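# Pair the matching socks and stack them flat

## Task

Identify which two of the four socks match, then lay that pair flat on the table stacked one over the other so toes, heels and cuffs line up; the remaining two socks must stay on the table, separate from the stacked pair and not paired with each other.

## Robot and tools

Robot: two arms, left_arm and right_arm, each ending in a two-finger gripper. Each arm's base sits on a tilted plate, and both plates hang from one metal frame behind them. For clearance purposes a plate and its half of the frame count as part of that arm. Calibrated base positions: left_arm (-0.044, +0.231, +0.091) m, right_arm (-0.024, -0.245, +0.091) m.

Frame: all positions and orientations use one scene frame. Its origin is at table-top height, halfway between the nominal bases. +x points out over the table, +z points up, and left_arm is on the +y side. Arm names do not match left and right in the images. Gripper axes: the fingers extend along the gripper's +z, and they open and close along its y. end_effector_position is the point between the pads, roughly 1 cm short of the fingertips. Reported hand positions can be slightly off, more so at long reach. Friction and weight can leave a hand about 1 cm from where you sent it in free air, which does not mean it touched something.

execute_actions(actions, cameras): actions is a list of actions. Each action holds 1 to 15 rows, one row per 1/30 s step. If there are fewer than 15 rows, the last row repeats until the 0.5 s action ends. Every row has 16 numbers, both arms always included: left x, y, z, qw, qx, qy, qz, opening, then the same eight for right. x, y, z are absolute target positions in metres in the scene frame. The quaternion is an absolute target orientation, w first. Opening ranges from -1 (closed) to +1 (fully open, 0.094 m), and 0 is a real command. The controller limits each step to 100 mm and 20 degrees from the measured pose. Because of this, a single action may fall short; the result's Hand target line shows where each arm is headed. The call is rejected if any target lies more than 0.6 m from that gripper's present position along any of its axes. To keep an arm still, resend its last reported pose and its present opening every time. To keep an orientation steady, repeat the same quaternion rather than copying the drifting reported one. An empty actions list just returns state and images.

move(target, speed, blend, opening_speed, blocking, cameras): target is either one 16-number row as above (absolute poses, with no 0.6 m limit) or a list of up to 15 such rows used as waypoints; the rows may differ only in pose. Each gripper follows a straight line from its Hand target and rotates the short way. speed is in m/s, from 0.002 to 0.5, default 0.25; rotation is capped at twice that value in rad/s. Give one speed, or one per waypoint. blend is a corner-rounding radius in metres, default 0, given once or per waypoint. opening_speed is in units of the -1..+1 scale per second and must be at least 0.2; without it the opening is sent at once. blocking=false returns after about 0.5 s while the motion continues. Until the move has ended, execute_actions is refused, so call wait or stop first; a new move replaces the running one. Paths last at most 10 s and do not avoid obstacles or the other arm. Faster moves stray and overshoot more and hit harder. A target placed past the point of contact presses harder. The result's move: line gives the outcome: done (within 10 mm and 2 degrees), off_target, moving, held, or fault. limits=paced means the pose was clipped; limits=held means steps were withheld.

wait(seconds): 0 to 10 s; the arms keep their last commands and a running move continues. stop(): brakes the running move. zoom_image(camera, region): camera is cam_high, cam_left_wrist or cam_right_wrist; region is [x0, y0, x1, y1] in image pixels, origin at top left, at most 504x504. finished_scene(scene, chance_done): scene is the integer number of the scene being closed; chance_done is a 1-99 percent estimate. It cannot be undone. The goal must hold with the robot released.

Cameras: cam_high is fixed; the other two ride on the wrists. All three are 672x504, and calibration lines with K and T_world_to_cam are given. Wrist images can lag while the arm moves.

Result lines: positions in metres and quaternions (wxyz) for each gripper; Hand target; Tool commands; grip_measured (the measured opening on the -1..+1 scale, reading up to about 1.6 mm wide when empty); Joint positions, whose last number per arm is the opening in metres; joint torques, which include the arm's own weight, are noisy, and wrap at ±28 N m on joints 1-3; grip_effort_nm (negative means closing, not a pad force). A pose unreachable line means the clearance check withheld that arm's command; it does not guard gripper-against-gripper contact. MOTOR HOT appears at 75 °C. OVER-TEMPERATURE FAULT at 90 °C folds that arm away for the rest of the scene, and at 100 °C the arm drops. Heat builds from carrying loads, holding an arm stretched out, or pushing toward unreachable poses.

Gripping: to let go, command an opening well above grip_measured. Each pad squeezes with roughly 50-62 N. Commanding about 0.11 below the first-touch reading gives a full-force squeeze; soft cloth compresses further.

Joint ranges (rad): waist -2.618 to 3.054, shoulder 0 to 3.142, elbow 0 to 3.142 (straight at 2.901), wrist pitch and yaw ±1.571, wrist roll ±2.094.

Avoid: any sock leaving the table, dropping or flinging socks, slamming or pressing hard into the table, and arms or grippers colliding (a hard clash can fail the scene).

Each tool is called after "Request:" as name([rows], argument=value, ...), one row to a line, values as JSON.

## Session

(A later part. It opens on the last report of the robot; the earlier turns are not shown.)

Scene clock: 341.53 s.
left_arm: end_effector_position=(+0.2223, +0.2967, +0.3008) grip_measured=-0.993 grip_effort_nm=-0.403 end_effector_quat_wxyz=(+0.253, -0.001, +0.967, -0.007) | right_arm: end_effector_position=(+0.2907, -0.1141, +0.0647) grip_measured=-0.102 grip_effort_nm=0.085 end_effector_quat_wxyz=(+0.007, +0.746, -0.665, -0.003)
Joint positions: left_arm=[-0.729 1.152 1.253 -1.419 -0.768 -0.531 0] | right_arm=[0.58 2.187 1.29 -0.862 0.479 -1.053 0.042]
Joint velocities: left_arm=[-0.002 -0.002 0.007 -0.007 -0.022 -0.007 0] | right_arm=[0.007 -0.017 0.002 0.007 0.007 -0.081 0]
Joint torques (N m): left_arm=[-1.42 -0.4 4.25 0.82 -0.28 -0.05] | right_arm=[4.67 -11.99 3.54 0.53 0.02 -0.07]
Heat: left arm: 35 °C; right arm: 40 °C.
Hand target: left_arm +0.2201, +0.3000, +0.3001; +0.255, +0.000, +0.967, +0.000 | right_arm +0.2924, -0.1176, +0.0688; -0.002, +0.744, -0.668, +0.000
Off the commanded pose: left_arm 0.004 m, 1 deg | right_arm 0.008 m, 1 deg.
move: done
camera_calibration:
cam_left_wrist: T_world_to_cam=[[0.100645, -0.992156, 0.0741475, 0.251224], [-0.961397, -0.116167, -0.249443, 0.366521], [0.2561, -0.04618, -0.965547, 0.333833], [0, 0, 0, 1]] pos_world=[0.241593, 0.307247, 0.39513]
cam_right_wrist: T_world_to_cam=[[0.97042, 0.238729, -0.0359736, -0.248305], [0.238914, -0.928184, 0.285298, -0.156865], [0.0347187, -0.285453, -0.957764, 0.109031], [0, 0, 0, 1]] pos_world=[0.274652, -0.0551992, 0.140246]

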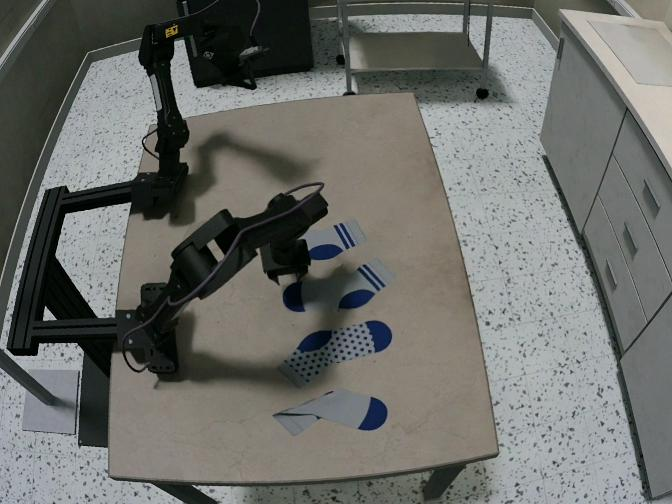

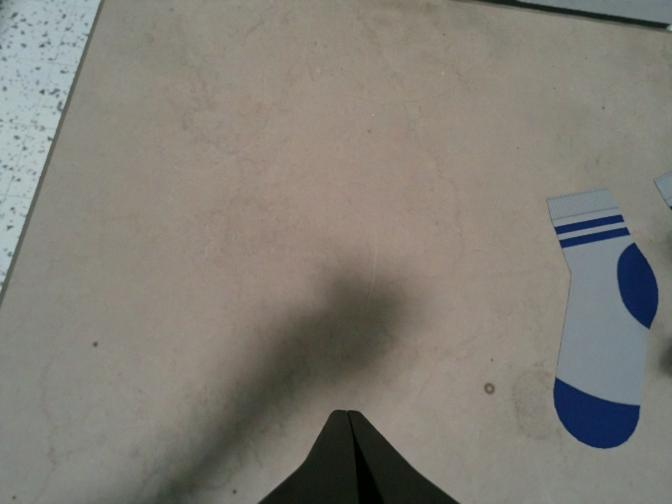

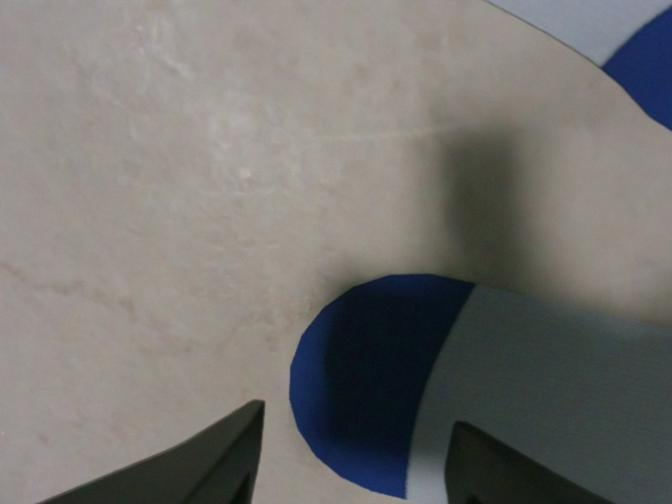

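Request:
move([
  [0.22, 0.3, 0.3, 0.255, 0, 0.967, 0, -1, 0.29, -0.154, 0.04, 0,-0.743,0.669,0, -0.1],
  [0.22, 0.3, 0.3, 0.255, 0, 0.967, 0, -1, 0.29, -0.154, 0.0, 0,-0.743,0.669,0, -0.1],
], speed=0.08, cameras=["cam_right_wrist"])

Scene clock: 347.33 s.
left_arm: end_effector_position=(+0.2223, +0.2967, +0.3008) grip_measured=-0.993 grip_effort_nm=-0.398 end_effector_quat_wxyz=(+0.253, -0.001, +0.967, -0.007) | right_arm: end_effector_position=(+0.2964, -0.1575, +0.0164) grip_measured=-0.102 grip_effort_nm=0.085 end_effector_quat_wxyz=(-0.003, +0.742, -0.671, +0.004)
Joint positions: left_arm=[-0.729 1.152 1.253 -1.419 -0.768 -0.531 0] | right_arm=[0.414 2.146 1.11 -0.608 0.507 -1.238 0.042]
Joint velocities: left_arm=[-0.007 0.017 -0.007 0.022 -0.037 0.037 0.001] | right_arm=[0.012 -0.012 -0.017 -0.022 0.007 0.007 0.001]
Joint torques (N m): left_arm=[-1.47 -0.5 4.33 0.84 -0.29 -0.07] | right_arm=[3.84 -6.11 2.55 1.04 -0.02 -0.09]
Heat: left arm: 35 °C; right arm: 39 °C.
Hand target: left_arm +0.2201, +0.3000, +0.3001; +0.255, +0.000, +0.967, +0.000 | right_arm +0.2901, -0.1555, +0.0004; +0.003, +0.743, -0.670, +0.001
Off the commanded pose: left_arm 0.004 m, 1 deg | right_arm 0.018 m, 1 deg.
move: off_target (right_arm)
camera_calibration:
cam_right_wrist: T_world_to_cam=[[0.974269, 0.225067, -0.0119852, -0.248909], [0.219093, -0.93325, 0.284681, -0.17961], [0.0528873, -0.279982, -0.958547, 0.0456809], [0, 0, 0, 1]] pos_world=[0.27944, -0.0988097, 0.0919357]
Images, in order (width x height): cam_right_wrist 672x504.

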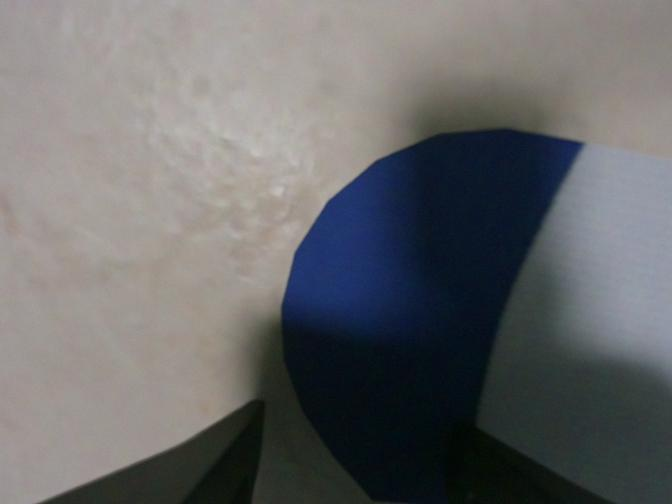

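Request:
move(target=[0.22, 0.3, 0.3, 0.255, 0, 0.967, 0, -1, 0.29, -0.154, 0.0, 0,-0.743,0.669,0, -1], opening_speed=0.8, cameras=["cam_right_wrist"])

Request:
move([
  [0.22, 0.3, 0.3, 0.255, 0, 0.967, 0, -1, 0.287, -0.15, 0.025, 0,-0.743,0.669,0, -1],
  [0.22, 0.3, 0.3, 0.255, 0, 0.967, 0, -1, 0.24, -0.10, 0.03, 0,-0.743,0.669,0, -1],
  [0.22, 0.3, 0.3, 0.255, 0, 0.967, 0, -1, 0.20, -0.08, 0.02, 0,-0.743,0.669,0, -1],
  [0.22, 0.3, 0.3, 0.255, 0, 0.967, 0, -1, 0.195, -0.08, 0.005, 0,-0.743,0.669,0, -1],
], speed=0.1)

Scene clock: 354.63 s.
left_arm: end_effector_position=(+0.2223, +0.2967, +0.3008) grip_measured=-0.993 grip_effort_nm=-0.403 end_effector_quat_wxyz=(+0.253, -0.001, +0.967, -0.007) | right_arm: end_effector_position=(+0.3093, -0.1542, +0.0168) grip_measured=-0.986 grip_effort_nm=-0.774 end_effector_quat_wxyz=(-0.024, +0.733, -0.680, +0.019)
Joint positions: left_arm=[-0.729 1.152 1.253 -1.419 -0.768 -0.531 0] | right_arm=[0.414 2.146 1.11 -0.55 0.52 -1.24 0.001]
Joint velocities: left_arm=[0.002 0.012 0.007 -0.007 -0.007 -0.051 -0.001] | right_arm=[-0.012 0.022 0.022 -0.022 -0.037 0.022 0]
Joint torques (N m): left_arm=[-1.22 -0.31 4.44 0.87 -0.27 -0.11] | right_arm=[4.05 -6.46 2.39 0.49 -0.17 -0.08]
Heat: left arm: 35 °C; right arm: 38 °C.
Hand target: left_arm +0.2201, +0.3000, +0.3001; +0.255, +0.000, +0.967, +0.000 | right_arm +0.2899, -0.1544, +0.0010; +0.000, +0.743, -0.669, +0.000
Off the commanded pose: left_arm 0.004 m, 1 deg | right_arm 0.026 m, 4 deg.
move: off_target (right_arm)
camera_calibration:
cam_right_wrist: T_world_to_cam=[[0.979031, 0.19966, 0.040435, -0.268521], [0.180175, -0.941299, 0.285469, -0.168691], [0.0950582, -0.272198, -0.957535, 0.0345023], [0, 0, 0, 1]] pos_world=[0.290004, -0.0957845, 0.0920509]
Images, in order (width x height): cam_right_wrist 672x504.

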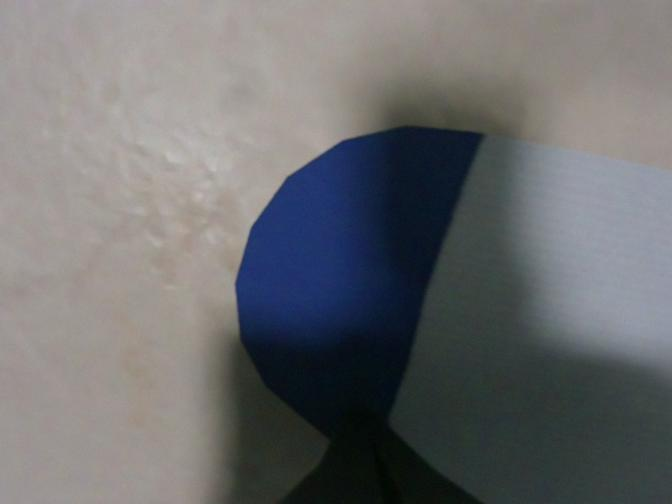

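Scene clock: 356.67 s.
left_arm: end_effector_position=(+0.2223, +0.2967, +0.3008) grip_measured=-0.993 grip_effort_nm=-0.408 end_effector_quat_wxyz=(+0.253, -0.001, +0.967, -0.007) | right_arm: end_effector_position=(+0.2017, -0.0793, +0.0143) grip_measured=-0.986 grip_effort_nm=-0.769 end_effector_quat_wxyz=(-0.006, +0.745, -0.667, +0.003)
Joint positions: left_arm=[-0.729 1.152 1.253 -1.419 -0.768 -0.531 0] | right_arm=[0.746 2.238 0.954 -0.525 0.451 -0.881 0.001]
Joint velocities: left_arm=[-0.022 -0.007 -0.007 0.007 -0.007 -0.007 0] | right_arm=[0.012 0.002 -0.012 0.022 -0.007 -0.022 0]
Joint torques (N m): left_arm=[-1.37 -0.36 4.38 0.87 -0.25 -0.08] | right_arm=[4.19 -6.24 2.78 0.88 -0.09 0.1]
Heat: left arm: 35 °C; right arm: 37 °C.
Hand target: left_arm +0.2201, +0.3000, +0.3001; +0.255, +0.000, +0.967, +0.000 | right_arm +0.1946, -0.0773, +0.0049; -0.003, +0.744, -0.668, -0.002
Off the commanded pose: left_arm 0.004 m, 1 deg | right_arm 0.011 m, 1 deg.
move: off_target (right_arm)
camera_calibration:
cam_left_wrist: T_world_to_cam=[[0.100645, -0.992156, 0.0741475, 0.251224], [-0.961397, -0.116167, -0.249443, 0.366521], [0.2561, -0.04618, -0.965547, 0.333833], [0, 0, 0, 1]] pos_world=[0.241593, 0.307247, 0.39513]
cam_right_wrist: T_world_to_cam=[[0.971897, 0.235258, -0.0083151, -0.173036], [0.228133, -0.932575, 0.279748, -0.0870507], [0.0580586, -0.273783, -0.960037, 0.0700318], [0, 0, 0, 1]] pos_world=[0.183967, -0.0212995, 0.0901466]

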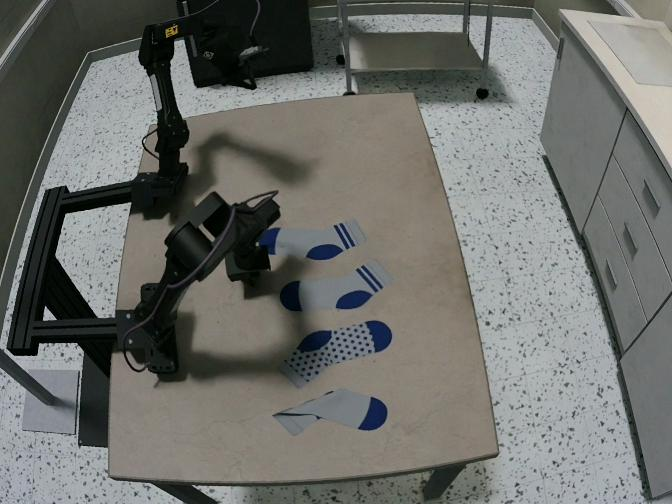

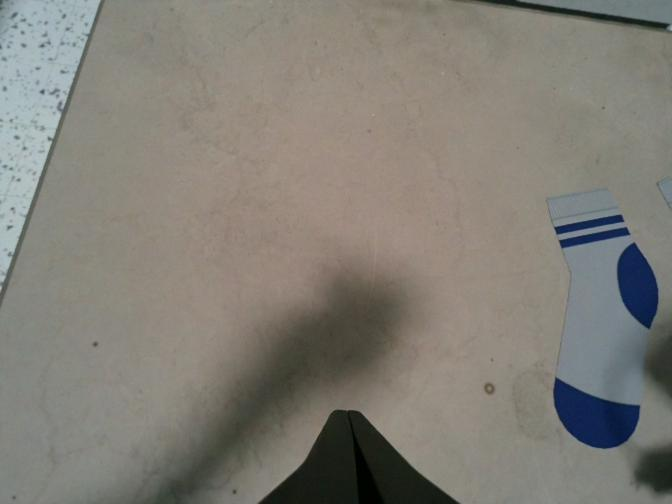

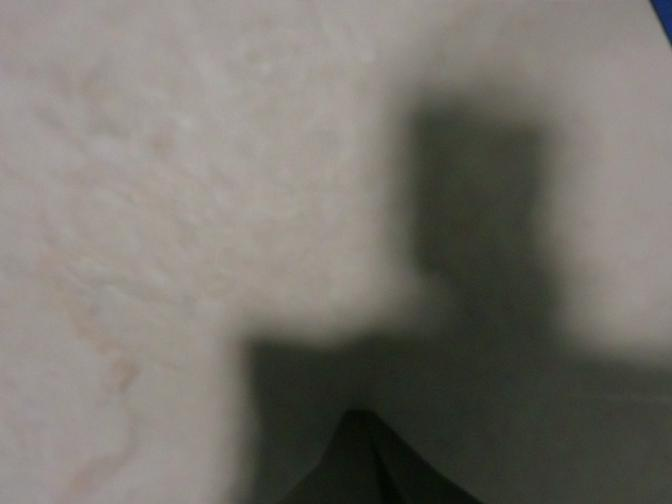

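Request:
move([
  [0.22, 0.3, 0.3, 0.255, 0, 0.967, 0, -1, 0.23, -0.10, 0.06, 0,-0.743,0.669,0, -0.45],
  [0.22, 0.3, 0.3, 0.255, 0, 0.967, 0, -1, 0.305, -0.14, 0.06, 0,-0.743,0.669,0, -0.45],
], cameras=["cam_right_wrist"])

Scene clock: 362.33 s.
left_arm: end_effector_position=(+0.2223, +0.2967, +0.3008) grip_measured=-0.993 grip_effort_nm=-0.398 end_effector_quat_wxyz=(+0.253, -0.001, +0.967, -0.007) | right_arm: end_effector_position=(+0.3063, -0.1450, +0.0598) grip_measured=-0.452 grip_effort_nm=0.090 end_effector_quat_wxyz=(-0.003, +0.735, -0.679, +0.003)
Joint positions: left_arm=[-0.729 1.152 1.253 -1.419 -0.768 -0.531 0] | right_arm=[0.491 2.123 1.245 -0.807 0.499 -1.13 0.026]
Joint velocities: left_arm=[0.007 0.012 0.007 -0.051 -0.037 -0.007 0] | right_arm=[0.002 -0.017 -0.012 -0.066 -0.051 -0.037 0]
Joint torques (N m): left_arm=[-1.29 -0.44 4.31 0.85 -0.25 -0.07] | right_arm=[5.57 -8.21 5.98 0.18 0 -0.05]
Heat: left arm: 35 °C; right arm: 37 °C.
Hand target: left_arm +0.2201, +0.3000, +0.3001; +0.255, +0.000, +0.967, +0.000 | right_arm +0.3049, -0.1426, +0.0606; +0.002, +0.743, -0.669, +0.002
Off the commanded pose: left_arm 0.004 m, 1 deg | right_arm 0.005 m, 2 deg.
move: done
camera_calibration:
cam_right_wrist: T_world_to_cam=[[0.978826, 0.204375, -0.0114632, -0.265297], [0.199181, -0.938051, 0.283528, -0.176996], [0.0471928, -0.279807, -0.958896, 0.09209], [0, 0, 0, 1]] pos_world=[0.290588, -0.0860441, 0.135447]
Images, in order (width x height): cam_right_wrist 672x504.

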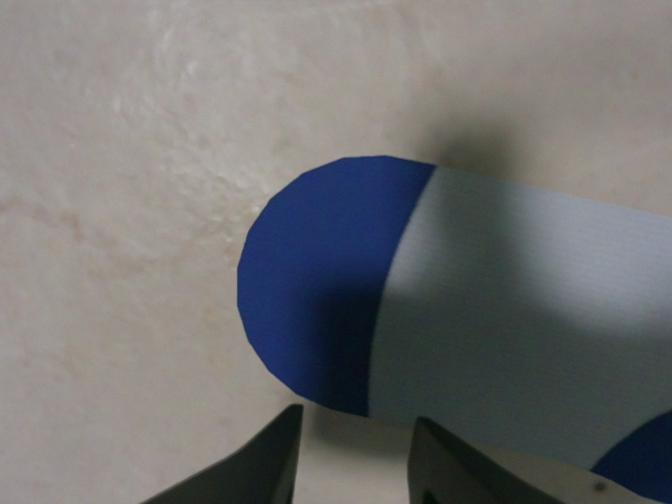

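Request:
move([
  [0.22, 0.3, 0.3, 0.255, 0, 0.967, 0, -1, 0.279, -0.140, 0.03, 0,-0.743,0.669,0, -0.45],
  [0.22, 0.3, 0.3, 0.255, 0, 0.967, 0, -1, 0.279, -0.140, -0.003, 0,-0.743,0.669,0, -0.45],
], speed=0.08, cameras=["cam_right_wrist"])

Request:
move(target=[0.22, 0.3, 0.3, 0.255, 0, 0.967, 0, -1, 0.279, -0.14, -0.003, 0,-0.743,0.669,0, -1], opening_speed=0.8, cameras=["cam_right_wrist"])

Scene clock: 368.20 s.
left_arm: end_effector_position=(+0.2223, +0.2967, +0.3008) grip_measured=-0.993 grip_effort_nm=-0.408 end_effector_quat_wxyz=(+0.253, -0.001, +0.967, -0.007) | right_arm: end_effector_position=(+0.2845, -0.1418, +0.0160) grip_measured=-0.452 grip_effort_nm=0.090 end_effector_quat_wxyz=(-0.004, +0.744, -0.668, +0.003)
Joint positions: left_arm=[-0.729 1.152 1.253 -1.419 -0.768 -0.531 0] | right_arm=[0.464 2.164 1.091 -0.597 0.501 -1.189 0.026]
Joint velocities: left_arm=[-0.012 0.012 -0.007 -0.095 -0.007 -0.066 0] | right_arm=[-0.007 -0.007 -0.027 -0.066 -0.095 -0.022 -0.001]
Joint torques (N m): left_arm=[-1.37 -0.44 4.31 0.86 -0.22 -0.04] | right_arm=[3.36 -5.57 2.41 1.17 -0.01 -0.09]
Heat: left arm: 35 °C; right arm: 37 °C.
Hand target: left_arm +0.2201, +0.3000, +0.3001; +0.255, +0.000, +0.967, +0.000 | right_arm +0.2787, -0.1404, -0.0024; +0.001, +0.743, -0.669, +0.000
Off the commanded pose: left_arm 0.004 m, 1 deg | right_arm 0.020 m, 1 deg.
move: off_target (right_arm)
camera_calibration:
cam_right_wrist: T_world_to_cam=[[0.972631, 0.232065, -0.0116299, -0.239381], [0.225803, -0.932208, 0.282845, -0.164039], [0.054797, -0.27773, -0.959095, 0.0501186], [0, 0, 0, 1]] pos_world=[0.267123, -0.0834466, 0.0916821]
Images, in order (width x height): cam_right_wrist 672x504.

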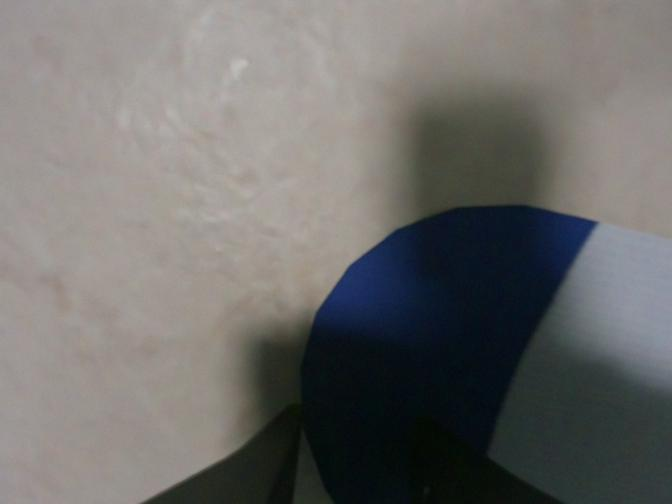

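Scene clock: 369.10 s.
left_arm: end_effector_position=(+0.2223, +0.2967, +0.3008) grip_measured=-0.993 grip_effort_nm=-0.403 end_effector_quat_wxyz=(+0.253, -0.001, +0.967, -0.007) | right_arm: end_effector_position=(+0.2941, -0.1399, +0.0163) grip_measured=-0.977 grip_effort_nm=-0.999 end_effector_quat_wxyz=(-0.018, +0.738, -0.674, +0.016)
Joint positions: left_arm=[-0.729 1.152 1.253 -1.419 -0.768 -0.531 0] | right_arm=[0.464 2.164 1.091 -0.555 0.516 -1.191 0.001]
Joint velocities: left_arm=[-0.002 0.022 0.012 0.051 0.007 0.007 0] | right_arm=[-0.002 -0.002 -0.007 -0.037 0.037 -0.066 -0.001]
Joint torques (N m): left_arm=[-1.33 -0.36 4.53 0.83 -0.29 -0.06] | right_arm=[3.44 -5.91 2.29 0.77 -0.16 -0.09]
Heat: left arm: 35 °C; right arm: 37 °C.
Hand target: left_arm +0.2201, +0.3000, +0.3001; +0.255, +0.000, +0.967, +0.000 | right_arm +0.2786, -0.1405, -0.0018; +0.000, +0.743, -0.669, +0.000
Off the commanded pose: left_arm 0.004 m, 1 deg | right_arm 0.024 m, 3 deg.
move: off_target (right_arm)
camera_calibration:
cam_right_wrist: T_world_to_cam=[[0.976335, 0.214518, 0.0274192, -0.253331], [0.197815, -0.937083, 0.287655, -0.157014], [0.0874012, -0.275424, -0.957342, 0.0410982], [0, 0, 0, 1]] pos_world=[0.274804, -0.0814713, 0.091457]
Images, in order (width x height): cam_right_wrist 672x504.

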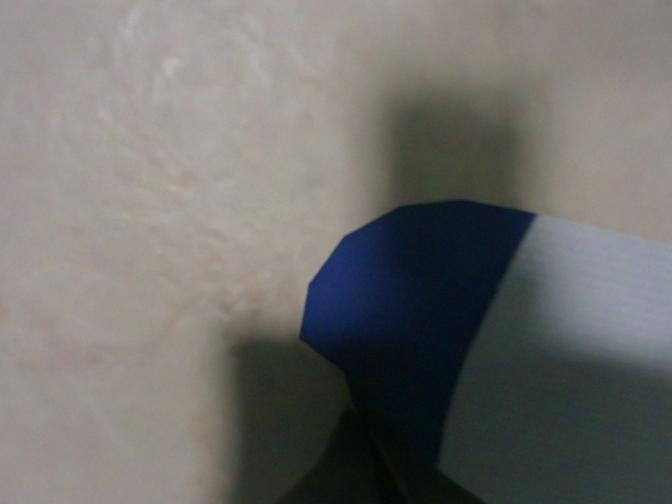

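Request:
move([
  [0.22, 0.3, 0.3, 0.255, 0, 0.967, 0, -1, 0.285, -0.138, 0.035, 0,-0.743,0.669,0, -1],
  [0.22, 0.3, 0.3, 0.255, 0, 0.967, 0, -1, 0.24, -0.12, 0.04, 0,-0.743,0.669,0, -1],
  [0.22, 0.3, 0.3, 0.255, 0, 0.967, 0, -1, 0.205, -0.105, 0.02, 0,-0.743,0.669,0, -1],
  [0.22, 0.3, 0.3, 0.255, 0, 0.967, 0, -1, 0.2, -0.105, 0.007, 0,-0.743,0.669,0, -1],
], speed=0.1, cameras=[])

Request:
move(target=[0.22, 0.3, 0.3, 0.255, 0, 0.967, 0, -1, 0.2, -0.105, 0.007, 0,-0.743,0.669,0, -0.45], opening_speed=1, cameras=[])

Request:
move([
  [0.22, 0.3, 0.3, 0.255, 0, 0.967, 0, -1, 0.2, -0.105, 0.1, 0,-0.743,0.669,0, -0.45],
  [0.22, 0.3, 0.3, 0.255, 0, 0.967, 0, -1, 0.25, -0.15, 0.30, 0.2164, 0, 0.976, 0, -0.45],
], blend=0.02)

Scene clock: 375.83 s.
left_arm: end_effector_position=(+0.2223, +0.2967, +0.3008) grip_measured=-0.993 grip_effort_nm=-0.408 end_effector_quat_wxyz=(+0.253, -0.001, +0.967, -0.007) | right_arm: end_effector_position=(+0.2064, -0.1077, +0.0153) grip_measured=-0.980 grip_effort_nm=-1.048 end_effector_quat_wxyz=(-0.001, +0.745, -0.667, +0.004)
Joint positions: left_arm=[-0.729 1.152 1.253 -1.419 -0.768 -0.531 0] | right_arm=[0.676 2.159 0.891 -0.519 0.471 -0.95 0.001]
Joint velocities: left_arm=[-0.002 0.002 0.002 0.007 0.022 0.066 0.001] | right_arm=[0.007 -0.017 -0.012 0.081 -0.022 -0.007 0]
Joint torques (N m): left_arm=[-1.25 -0.5 4.25 0.82 -0.28 -0.1] | right_arm=[4.36 -5.78 2.69 0.92 -0.12 0.06]
Heat: left arm: 35 °C; right arm: 36 °C.
Hand target: left_arm +0.2201, +0.3000, +0.3001; +0.255, +0.000, +0.967, +0.000 | right_arm +0.2000, -0.1033, +0.0070; -0.002, +0.743, -0.669, -0.001
Off the commanded pose: left_arm 0.004 m, 1 deg | right_arm 0.011 m, 1 deg.
move: off_target (right_arm)
No camera images: "cameras" was empty.

Scene clock: 376.60 s.
left_arm: end_effector_position=(+0.2223, +0.2967, +0.3008) grip_measured=-0.993 grip_effort_nm=-0.398 end_effector_quat_wxyz=(+0.253, -0.001, +0.967, -0.007) | right_arm: end_effector_position=(+0.2048, -0.1056, +0.0157) grip_measured=-0.453 grip_effort_nm=0.115 end_effector_quat_wxyz=(-0.002, +0.745, -0.667, -0.001)
Joint positions: left_arm=[-0.729 1.152 1.253 -1.419 -0.768 -0.531 0] | right_arm=[0.679 2.159 0.891 -0.519 0.46 -0.95 0.026]
Joint velocities: left_arm=[-0.007 -0.017 -0.002 -0.081 -0.037 -0.066 0] | right_arm=[-0.007 -0.012 -0.002 -0.051 -0.022 0.007 0]
Joint torques (N m): left_arm=[-1.39 -0.31 4.4 0.82 -0.24 -0.12] | right_arm=[3.93 -5.97 2.69 0.84 0.02 0.1]
Heat: left arm: 35 °C; right arm: 36 °C.
Hand target: left_arm +0.2201, +0.3000, +0.3001; +0.255, +0.000, +0.967, +0.000 | right_arm +0.1999, -0.1052, +0.0073; +0.000, +0.743, -0.669, +0.000
Off the commanded pose: left_arm 0.004 m, 1 deg | right_arm 0.010 m, 0 deg.
move: done
No camera images: "cameras" was empty.

Scene clock: 381.27 s.
left_arm: end_effector_position=(+0.2223, +0.2967, +0.3008) grip_measured=-0.993 grip_effort_nm=-0.403 end_effector_quat_wxyz=(+0.253, -0.001, +0.967, -0.007) | right_arm: end_effector_position=(+0.2451, -0.1528, +0.2950) grip_measured=-0.452 grip_effort_nm=0.090 end_effector_quat_wxyz=(+0.207, +0.003, +0.978, +0.008)
Joint positions: left_arm=[-0.729 1.152 1.253 -1.419 -0.768 -0.531 0] | right_arm=[1.035 1.702 1.433 -1.412 0.711 0.976 0.026]
Joint velocities: left_arm=[0.007 -0.012 -0.007 -0.022 -0.037 -0.066 -0.001] | right_arm=[-0.017 -0.012 0.002 -0.081 -0.022 -0.066 0.001]
Joint torques (N m): left_arm=[-1.36 -0.47 4.23 0.83 -0.24 -0.07] | right_arm=[4.03 -3.3 8.05 0.61 0.35 0.08]
Heat: left arm: 35 °C; right arm: 36 °C.
Hand target: left_arm +0.2201, +0.3000, +0.3001; +0.255, +0.000, +0.967, +0.000 | right_arm +0.2464, -0.1518, +0.3029; +0.216, +0.002, +0.976, +0.007
Off the commanded pose: left_arm 0.004 m, 1 deg | right_arm 0.008 m, 1 deg.
move: done
camera_calibration:
cam_left_wrist: T_world_to_cam=[[0.100645, -0.992156, 0.0741475, 0.251224], [-0.961397, -0.116167, -0.249443, 0.366521], [0.2561, -0.04618, -0.965547, 0.333833], [0, 0, 0, 1]] pos_world=[0.241593, 0.307247, 0.39513]
cam_right_wrist: T_world_to_cam=[[0.122211, -0.992391, 0.0149916, -0.181766], [-0.983904, -0.123123, -0.129513, 0.297501], [0.130373, 0.0010777, -0.991464, 0.350491], [0, 0, 0, 1]] pos_world=[0.269231, -0.144131, 0.388754]

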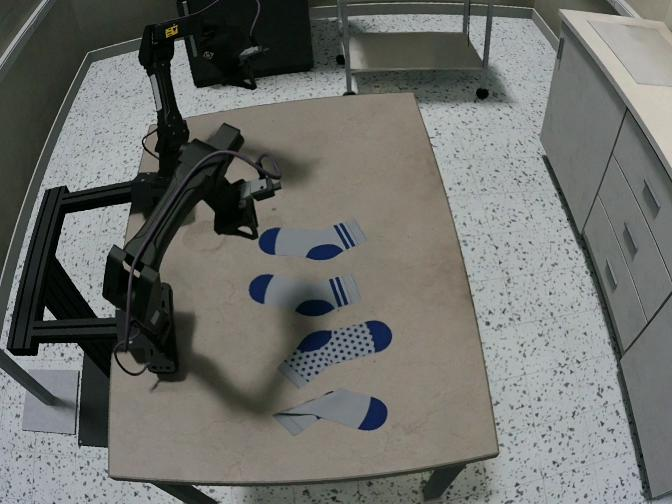

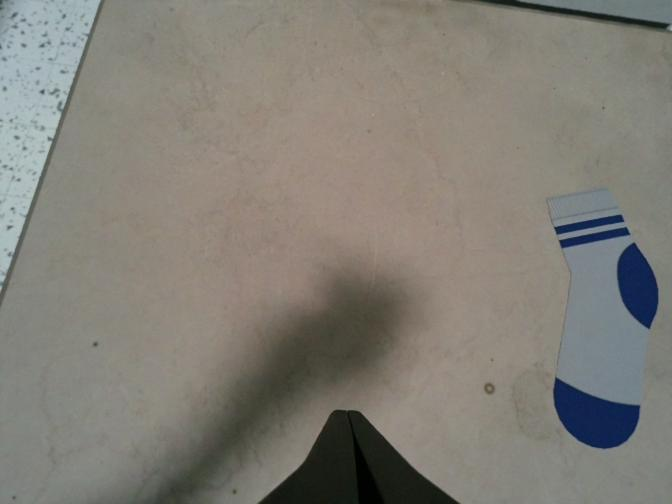

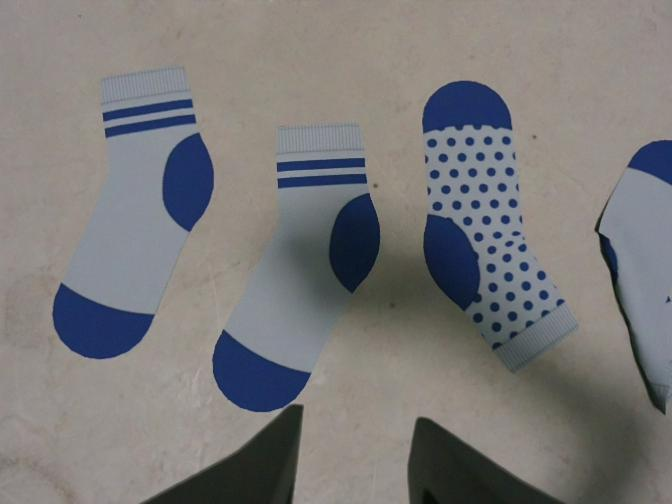

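Request:
move([
  [0.22, 0.3, 0.3, 0.255, 0, 0.967, 0, -0.45, 0.40, -0.13, 0.14, 0,-0.763,0.646,0, -0.45],
  [0.22, 0.3, 0.3, 0.255, 0, 0.967, 0, -0.45, 0.437, -0.122, 0.055, 0,-0.763,0.646,0, -0.45],
], blend=0.02, cameras=["cam_right_wrist"])

Scene clock: 400.23 s.
left_arm: end_effector_position=(+0.2223, +0.2967, +0.3008) grip_measured=-0.452 grip_effort_nm=0.100 end_effector_quat_wxyz=(+0.253, -0.001, +0.967, -0.007) | right_arm: end_effector_position=(+0.4330, -0.1308, +0.0530) grip_measured=-0.452 grip_effort_nm=0.085 end_effector_quat_wxyz=(+0.016, +0.761, -0.649, +0.001)
Joint positions: left_arm=[-0.729 1.152 1.253 -1.419 -0.768 -0.531 0.026] | right_arm=[0.393 2.579 2.082 -1.177 0.521 -1.299 0.026]
Joint velocities: left_arm=[0.002 -0.002 0.007 0.007 -0.066 -0.095 0] | right_arm=[-0.007 0.012 -0.007 -0.022 0.037 0.066 0]
Joint torques (N m): left_arm=[-1.33 -0.53 4.31 0.86 -0.26 -0.05] | right_arm=[7.46 -11.92 7.09 0.45 0.01 -0.06]
Heat: left arm: 35 °C; right arm: 35 °C.
Hand target: left_arm +0.2201, +0.3000, +0.3001; +0.255, +0.000, +0.967, +0.000 | right_arm +0.4384, -0.1234, +0.0534; +0.007, +0.763, -0.646, +0.006
Off the commanded pose: left_arm 0.004 m, 1 deg | right_arm 0.010 m, 2 deg.
move: done
camera_calibration:
cam_right_wrist: T_world_to_cam=[[0.958802, 0.280209, -0.0467133, -0.371838], [0.280978, -0.911216, 0.301225, -0.219869], [0.0418401, -0.30194, -0.952408, 0.0825909], [0, 0, 0, 1]] pos_world=[0.414842, -0.0712181, 0.12752]
Images, in order (width x height): cam_right_wrist 672x504.

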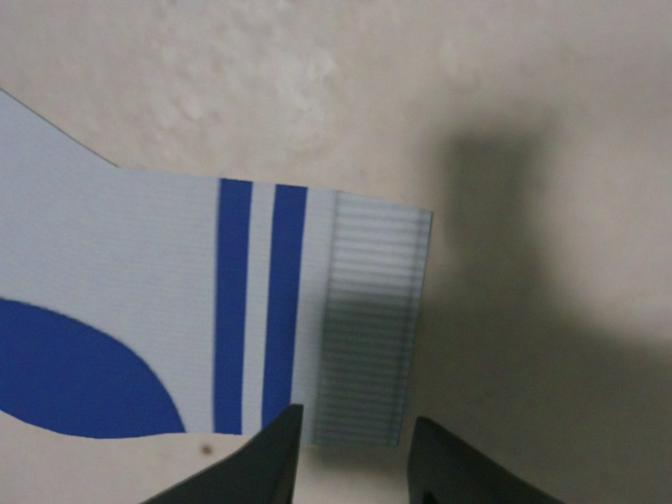

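Request:
move(target=[0.22, 0.3, 0.3, 0.255, 0, 0.967, 0, -0.45, 0.433, -0.127, 0.02, 0,-0.763,0.646,0, -0.45], speed=0.06, cameras=["cam_right_wrist"])

Scene clock: 405.13 s.
left_arm: end_effector_position=(+0.2223, +0.2967, +0.3008) grip_measured=-0.452 grip_effort_nm=0.095 end_effector_quat_wxyz=(+0.253, -0.001, +0.967, -0.007) | right_arm: end_effector_position=(+0.4381, -0.1311, +0.0253) grip_measured=-0.452 grip_effort_nm=0.081 end_effector_quat_wxyz=(+0.000, +0.759, -0.652, +0.007)
Joint positions: left_arm=[-0.729 1.152 1.253 -1.419 -0.768 -0.531 0.026] | right_arm=[0.359 2.579 1.99 -1.026 0.518 -1.35 0.026]
Joint velocities: left_arm=[0.002 -0.022 0.027 -0.022 -0.007 -0.022 0] | right_arm=[-0.012 0.007 -0.012 -0.037 0.007 -0.051 0]
Joint torques (N m): left_arm=[-1.44 -0.42 4.29 0.88 -0.23 -0.08] | right_arm=[6.86 -12.96 3.99 0.53 -0.12 -0.08]
Heat: left arm: 34 °C; right arm: 36 °C.
Hand target: left_arm +0.2201, +0.3000, +0.3001; +0.255, +0.000, +0.967, +0.000 | right_arm +0.4333, -0.1271, +0.0200; +0.001, +0.763, -0.646, +0.000
Off the commanded pose: left_arm 0.004 m, 1 deg | right_arm 0.008 m, 1 deg.
move: done
camera_calibration:
cam_right_wrist: T_world_to_cam=[[0.961537, 0.274332, -0.0137314, -0.380683], [0.266169, -0.918247, 0.293216, -0.207436], [0.0678298, -0.285593, -0.955948, 0.0467763], [0, 0, 0, 1]] pos_world=[0.418081, -0.0726851, 0.100312]
Images, in order (width x height): cam_right_wrist 672x504.

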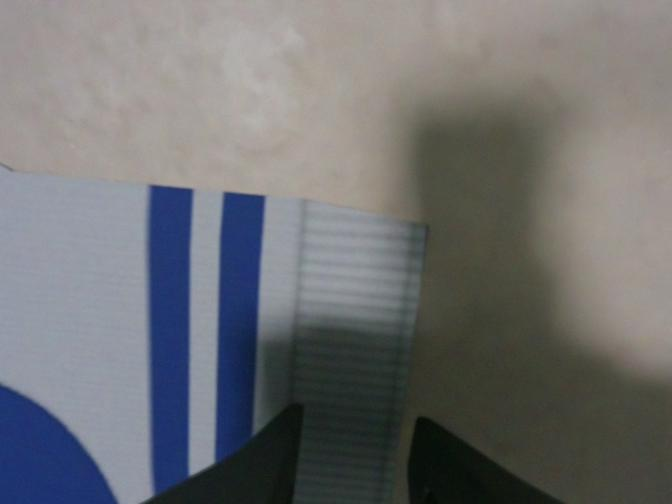

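Request:
move(target=[0.22, 0.3, 0.3, 0.255, 0, 0.967, 0, -0.45, 0.432, -0.127, -0.004, 0,-0.763,0.646,0, -0.45], speed=0.05, cameras=[])

Request:
move(target=[0.22, 0.3, 0.3, 0.255, 0, 0.967, 0, -0.45, 0.432, -0.127, -0.004, 0,-0.763,0.646,0, -1], opening_speed=0.8, cameras=["cam_right_wrist"])

Scene clock: 409.30 s.
left_arm: end_effector_position=(+0.2223, +0.2967, +0.3008) grip_measured=-0.452 grip_effort_nm=0.105 end_effector_quat_wxyz=(+0.253, -0.001, +0.967, -0.007) | right_arm: end_effector_position=(+0.4375, -0.1296, +0.0189) grip_measured=-0.452 grip_effort_nm=0.081 end_effector_quat_wxyz=(-0.003, +0.764, -0.645, +0.008)
Joint positions: left_arm=[-0.729 1.152 1.253 -1.419 -0.768 -0.531 0.026] | right_arm=[0.355 2.579 1.963 -0.989 0.518 -1.377 0.026]
Joint velocities: left_arm=[-0.002 -0.007 -0.017 -0.051 0.051 -0.007 0.001] | right_arm=[0.007 0.007 -0.002 0.022 -0.037 0.007 -0.001]
Joint torques (N m): left_arm=[-1.32 -0.39 4.31 0.85 -0.25 -0.05] | right_arm=[5.31 -11.14 2.67 1.06 -0.1 -0.07]
Heat: left arm: 34 °C; right arm: 37 °C.
Hand target: left_arm +0.2201, +0.3000, +0.3001; +0.255, +0.000, +0.967, +0.000 | right_arm +0.4314, -0.1274, -0.0033; +0.001, +0.763, -0.646, +0.000
Off the commanded pose: left_arm 0.004 m, 1 deg | right_arm 0.024 m, 1 deg.
move: off_target (right_arm)
No camera images: "cameras" was empty.

Scene clock: 410.20 s.
left_arm: end_effector_position=(+0.2223, +0.2967, +0.3008) grip_measured=-0.452 grip_effort_nm=0.095 end_effector_quat_wxyz=(+0.253, -0.001, +0.967, -0.007) | right_arm: end_effector_position=(+0.4335, -0.1301, +0.0187) grip_measured=-0.980 grip_effort_nm=-0.979 end_effector_quat_wxyz=(+0.001, +0.767, -0.642, +0.003)
Joint positions: left_arm=[-0.729 1.152 1.253 -1.419 -0.768 -0.531 0.026] | right_arm=[0.355 2.576 1.957 -1 0.513 -1.378 0.001]
Joint velocities: left_arm=[0.022 -0.017 -0.002 0.037 0.066 0.007 0] | right_arm=[-0.017 0.002 -0.012 -0.037 -0.11 0.007 -0.002]
Joint torques (N m): left_arm=[-1.26 -0.2 4.41 0.82 -0.26 -0.08] | right_arm=[5.29 -10.89 3.02 1.17 -0.05 -0.08]
Heat: left arm: 34 °C; right arm: 37 °C.
Hand target: left_arm +0.2201, +0.3000, +0.3001; +0.255, +0.000, +0.967, +0.000 | right_arm +0.4311, -0.1275, -0.0034; +0.001, +0.763, -0.646, +0.000
Off the commanded pose: left_arm 0.004 m, 1 deg | right_arm 0.023 m, 1 deg.
move: off_target (right_arm)
camera_calibration:
cam_right_wrist: T_world_to_cam=[[0.954023, 0.299113, -0.0192626, -0.370082], [0.291754, -0.911976, 0.288409, -0.213616], [0.0687, -0.280769, -0.957314, 0.0413605], [0, 0, 0, 1]] pos_world=[0.412548, -0.0725032, 0.0940749]
Images, in order (width x height): cam_right_wrist 672x504.

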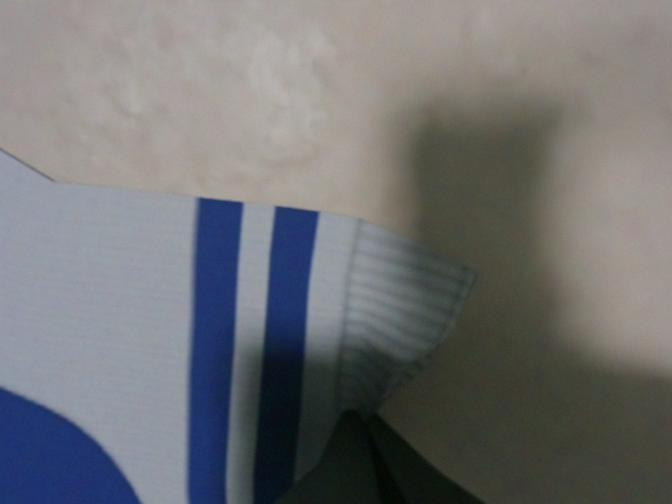

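Request:
move([
  [0.22, 0.08, 0.2, -0.1504,-0.4925,0.853,-0.0868, -0.45, 0.432, -0.127, 0.008, 0,-0.763,0.646,0, -1],
  [0.205, -0.06, 0.09, -0.1504,-0.4925,0.853,-0.0868, -0.45, 0.432, -0.127, 0.008, 0,-0.763,0.646,0, -1],
  [0.205, -0.115, 0.04, -0.1504,-0.4925,0.853,-0.0868, -0.45, 0.432, -0.127, 0.008, 0,-0.763,0.646,0, -1],
], speed=0.15)

Scene clock: 421.57 s.
left_arm: end_effector_position=(+0.1986, -0.0949, +0.0333) grip_measured=-0.452 grip_effort_nm=0.095 end_effector_quat_wxyz=(-0.151, -0.500, +0.850, -0.071) | right_arm: end_effector_position=(+0.4335, -0.1302, +0.0192) grip_measured=-0.981 grip_effort_nm=-1.018 end_effector_quat_wxyz=(+0.001, +0.767, -0.642, +0.003)
Joint positions: left_arm=[-0.821 2.585 1.54 -0.706 -0.107 -1.955 0.026] | right_arm=[0.355 2.575 1.957 -1.001 0.512 -1.378 0.001]
Joint velocities: left_arm=[-0.002 -0.007 0.002 -0.051 0.007 -0.007 -0.001] | right_arm=[-0.012 -0.002 -0.007 -0.007 0.007 -0.037 -0.001]
Joint torques (N m): left_arm=[-5.89 -8.38 7.35 0.58 0.22 -0.12] | right_arm=[6.22 -11.93 4.14 0.77 -0.05 0.07]
Heat: left arm: 35 °C; right arm: 37 °C.
Hand target: left_arm +0.1968, -0.1077, +0.0386; -0.150, -0.495, +0.852, -0.084 | right_arm +0.4319, -0.1271, +0.0083; +0.000, +0.763, -0.646, +0.000
Off the commanded pose: left_arm 0.022 m, 2 deg | right_arm 0.012 m, 1 deg.
move: off_target (left_arm, right_arm)
camera_calibration:
cam_left_wrist: T_world_to_cam=[[0.919807, -0.386699, -0.0664705, -0.21567], [-0.289582, -0.783347, 0.550009, 0.00823632], [-0.264757, -0.486654, -0.832509, 0.120783], [0, 0, 0, 1]] pos_world=[0.232738, -0.018168, 0.0816874]
cam_right_wrist: T_world_to_cam=[[0.954015, 0.299135, -0.0193389, -0.369987], [0.291874, -0.912283, 0.287315, -0.213868], [0.0683035, -0.279747, -0.957641, 0.0420888], [0, 0, 0, 1]] pos_world=[0.412521, -0.072658, 0.0945984]

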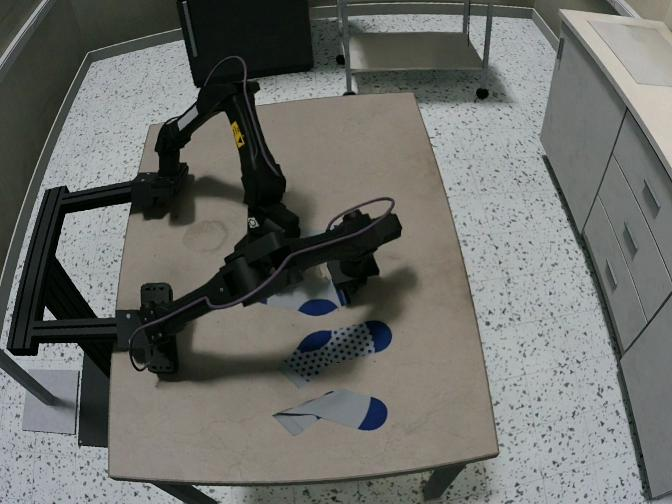

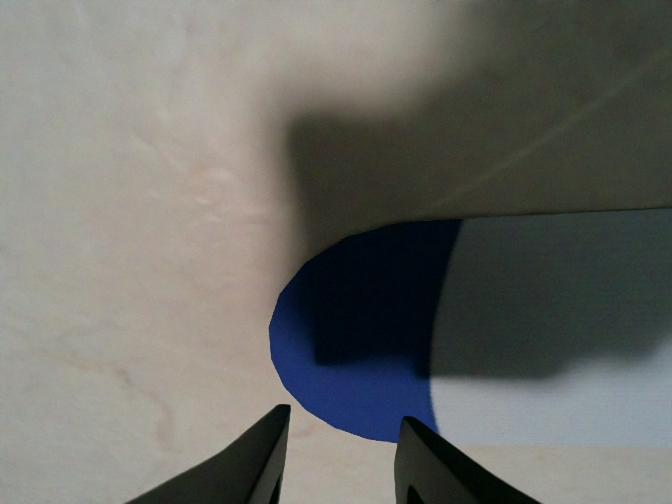

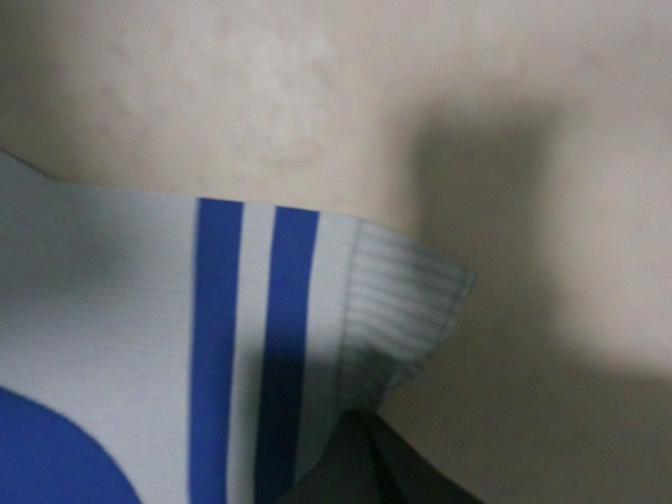

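Request:
move([
  [0.190, -0.098, 0.018, -0.1504,-0.4925,0.853,-0.0868, -0.45, 0.432, -0.127, 0.008, 0,-0.763,0.646,0, -1],
], speed=0.06, cameras=["cam_left_wrist"])

Scene clock: 428.27 s.
left_arm: end_effector_position=(+0.1921, -0.0961, +0.0202) grip_measured=-0.452 grip_effort_nm=0.095 end_effector_quat_wxyz=(-0.148, -0.496, +0.851, -0.085) | right_arm: end_effector_position=(+0.4335, -0.1302, +0.0192) grip_measured=-0.981 grip_effort_nm=-1.013 end_effector_quat_wxyz=(+0.001, +0.767, -0.642, +0.003)
Joint positions: left_arm=[-0.821 2.585 1.469 -0.609 -0.107 -1.939 0.026] | right_arm=[0.355 2.575 1.957 -1.001 0.512 -1.378 0.001]
Joint velocities: left_arm=[0.002 -0.027 0.002 0.051 0.022 0.051 0] | right_arm=[0.007 -0.002 0.007 -0.007 -0.007 -0.037 -0.001]
Joint torques (N m): left_arm=[-4.1 -8.64 4.44 0.56 0.17 0.06] | right_arm=[6.23 -11.9 4.15 0.77 -0.05 0.07]
Heat: left arm: 36 °C; right arm: 37 °C.
Hand target: left_arm +0.1898, -0.0976, +0.0181; -0.150, -0.492, +0.853, -0.087 | right_arm +0.4318, -0.1271, +0.0082; +0.000, +0.763, -0.646, +0.000
Off the commanded pose: left_arm 0.004 m, 1 deg | right_arm 0.012 m, 1 deg.
move: off_target (right_arm)
camera_calibration:
cam_left_wrist: T_world_to_cam=[[0.919049, -0.392076, -0.0403038, -0.211918], [-0.303782, -0.769789, 0.561375, 0.0163754], [-0.251127, -0.503688, -0.82658, 0.103104], [0, 0, 0, 1]] pos_world=[0.22563, -0.01855, 0.0674902]
Images, in order (width x height): cam_left_wrist 672x504.

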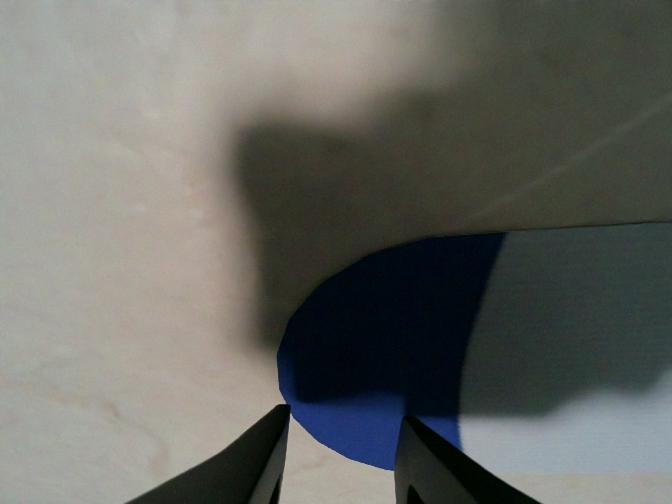

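Request:
move([
  [0.188, -0.092, -0.002, -0.1504,-0.4925,0.853,-0.0868, -0.45, 0.432, -0.127, 0.008, 0,-0.763,0.646,0, -1],
], speed=0.05, cameras=["cam_left_wrist"])

Request:
move([
  [0.188, -0.092, -0.004, -0.1504,-0.4925,0.853,-0.0868, -1, 0.432, -0.127, 0.008, 0,-0.763,0.646,0, -1],
], opening_speed=0.8, cameras=["cam_left_wrist"])

Scene clock: 432.87 s.
left_arm: end_effector_position=(+0.1919, -0.0938, +0.0101) grip_measured=-0.452 grip_effort_nm=0.100 end_effector_quat_wxyz=(-0.151, -0.493, +0.852, -0.094) | right_arm: end_effector_position=(+0.4335, -0.1302, +0.0192) grip_measured=-0.981 grip_effort_nm=-1.018 end_effector_quat_wxyz=(+0.001, +0.767, -0.642, +0.003)
Joint positions: left_arm=[-0.803 2.585 1.426 -0.548 -0.1 -1.913 0.026] | right_arm=[0.355 2.575 1.957 -1.001 0.512 -1.378 0.001]
Joint velocities: left_arm=[-0.002 0.012 -0.012 0.007 0.037 -0.007 -0.001] | right_arm=[0.027 -0.022 -0.012 -0.007 0.007 -0.051 0]
Joint torques (N m): left_arm=[-3.54 -7.31 3.6 0.71 0.14 0.05] | right_arm=[6.23 -11.92 4.15 0.77 -0.05 0.07]
Heat: left arm: 37 °C; right arm: 37 °C.
Hand target: left_arm +0.1875, -0.0914, -0.0014; -0.151, -0.492, +0.853, -0.087 | right_arm +0.4318, -0.1271, +0.0082; +0.000, +0.763, -0.646, +0.000
Off the commanded pose: left_arm 0.013 m, 1 deg | right_arm 0.012 m, 1 deg.
move: off_target (left_arm, right_arm)
camera_calibration:
cam_left_wrist: T_world_to_cam=[[0.918377, -0.394715, -0.0279924, -0.21148], [-0.308453, -0.758394, 0.574191, 0.0255716], [-0.247871, -0.51869, -0.818243, 0.0938054], [0, 0, 0, 1]] pos_world=[0.225358, -0.015425, 0.0561528]
Images, in order (width x height): cam_left_wrist 672x504.

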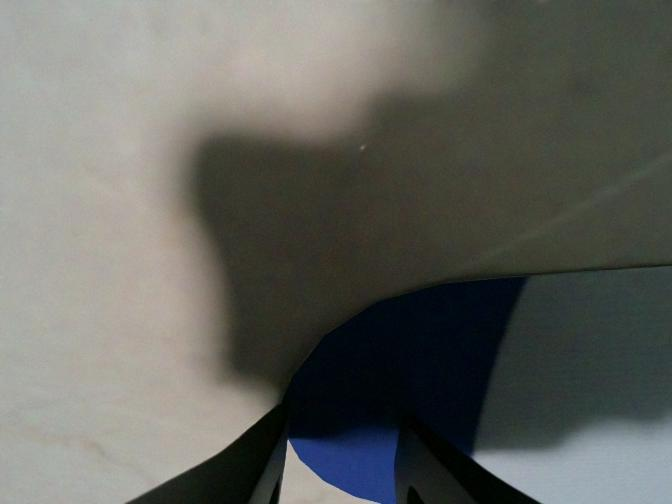

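Scene clock: 433.77 s.
left_arm: end_effector_position=(+0.1970, -0.0983, +0.0106) grip_measured=-0.993 grip_effort_nm=-0.408 end_effector_quat_wxyz=(-0.149, -0.496, +0.849, -0.107) | right_arm: end_effector_position=(+0.4335, -0.1302, +0.0192) grip_measured=-0.981 grip_effort_nm=-1.013 end_effector_quat_wxyz=(+0.001, +0.767, -0.642, +0.003)
Joint positions: left_arm=[-0.8 2.585 1.426 -0.52 -0.099 -1.911 0] | right_arm=[0.355 2.575 1.957 -1.001 0.512 -1.378 0.001]
Joint velocities: left_arm=[-0.032 -0.002 -0.007 -0.007 -0.022 0.022 0] | right_arm=[-0.007 -0.022 0.007 -0.066 0.007 -0.022 0]
Joint torques (N m): left_arm=[-3.51 -6.99 3.85 0.51 0.14 0.02] | right_arm=[6.24 -11.92 4.14 0.77 -0.05 0.07]
Heat: left arm: 37 °C; right arm: 37 °C.
Hand target: left_arm +0.1878, -0.0916, -0.0033; -0.150, -0.492, +0.853, -0.087 | right_arm +0.4318, -0.1271, +0.0082; +0.000, +0.763, -0.646, +0.000
Off the commanded pose: left_arm 0.018 m, 2 deg | right_arm 0.012 m, 1 deg.
move: off_target (left_arm, right_arm)
camera_calibration:
cam_left_wrist: T_world_to_cam=[[0.92338, -0.383815, -0.00737518, -0.218067], [-0.307274, -0.750481, 0.585117, 0.0239094], [-0.230112, -0.538019, -0.810915, 0.0877341], [0, 0, 0, 1]] pos_world=[0.228894, -0.0185512, 0.0555468]
Images, in order (width x height): cam_left_wrist 672x504.

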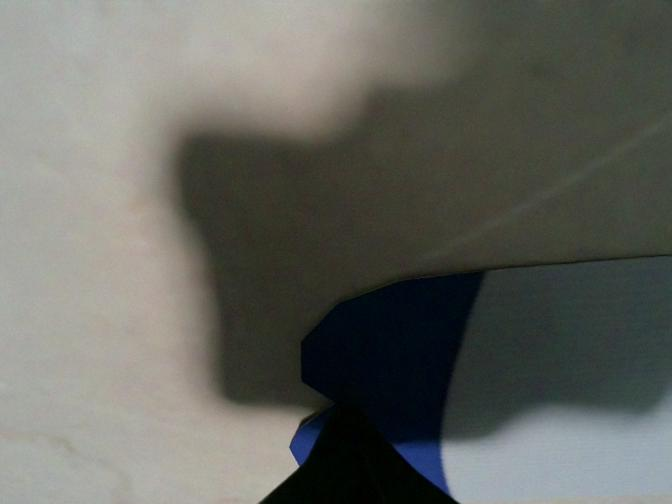

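Request:
move([
  [0.190, -0.094, 0.03, -0.1504,-0.4925,0.853,-0.0868, -0.45, 0.432, -0.127, 0.008, 0,-0.763,0.646,0, -1],
  [0.196, -0.095, 0.012, -0.1504,-0.4925,0.853,-0.0868, -0.45, 0.432, -0.127, 0.008, 0,-0.763,0.646,0, -1],
], speed=0.06, cameras=["cam_left_wrist"])

Scene clock: 439.27 s.
left_arm: end_effector_position=(+0.1928, -0.0921, +0.0135) grip_measured=-0.452 grip_effort_nm=0.095 end_effector_quat_wxyz=(-0.153, -0.494, +0.851, -0.086) | right_arm: end_effector_position=(+0.4335, -0.1302, +0.0192) grip_measured=-0.981 grip_effort_nm=-1.018 end_effector_quat_wxyz=(+0.001, +0.767, -0.642, +0.003)
Joint positions: left_arm=[-0.802 2.585 1.448 -0.586 -0.099 -1.919 0.026] | right_arm=[0.355 2.575 1.957 -1.001 0.512 -1.378 0.001]
Joint velocities: left_arm=[-0.017 0.022 0.007 0.022 0.022 -0.022 -0.001] | right_arm=[0.002 -0.007 -0.007 -0.037 -0.007 0.007 0]
Joint torques (N m): left_arm=[-3.92 -7.99 6.8 0.45 0.12 0.13] | right_arm=[6.23 -11.9 4.14 0.76 -0.05 0.07]
Heat: left arm: 38 °C; right arm: 37 °C.
Hand target: left_arm +0.1962, -0.0949, +0.0122; -0.150, -0.493, +0.853, -0.087 | right_arm +0.4318, -0.1271, +0.0082; +0.000, +0.763, -0.646, +0.000
Off the commanded pose: left_arm 0.005 m, 0 deg | right_arm 0.012 m, 1 deg.
move: off_target (right_arm)
camera_calibration:
cam_left_wrist: T_world_to_cam=[[0.917679, -0.394867, -0.0441161, -0.211189], [-0.301866, -0.765089, 0.568785, 0.023412], [-0.258347, -0.508644, -0.821302, 0.100733], [0, 0, 0, 1]] pos_world=[0.226895, -0.0142421, 0.0600988]
Images, in order (width x height): cam_left_wrist 672x504.

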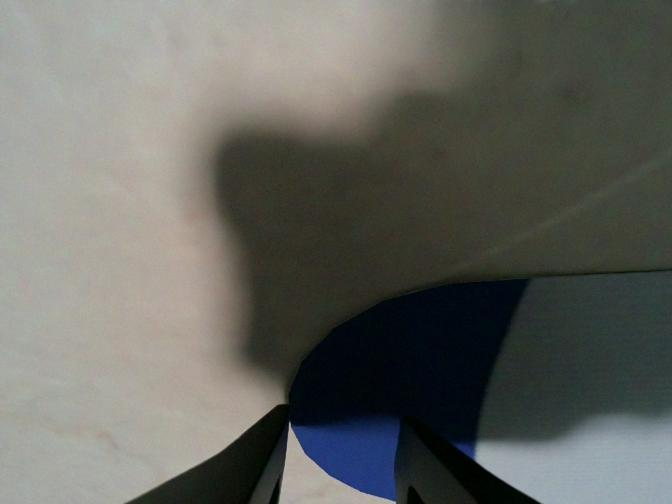

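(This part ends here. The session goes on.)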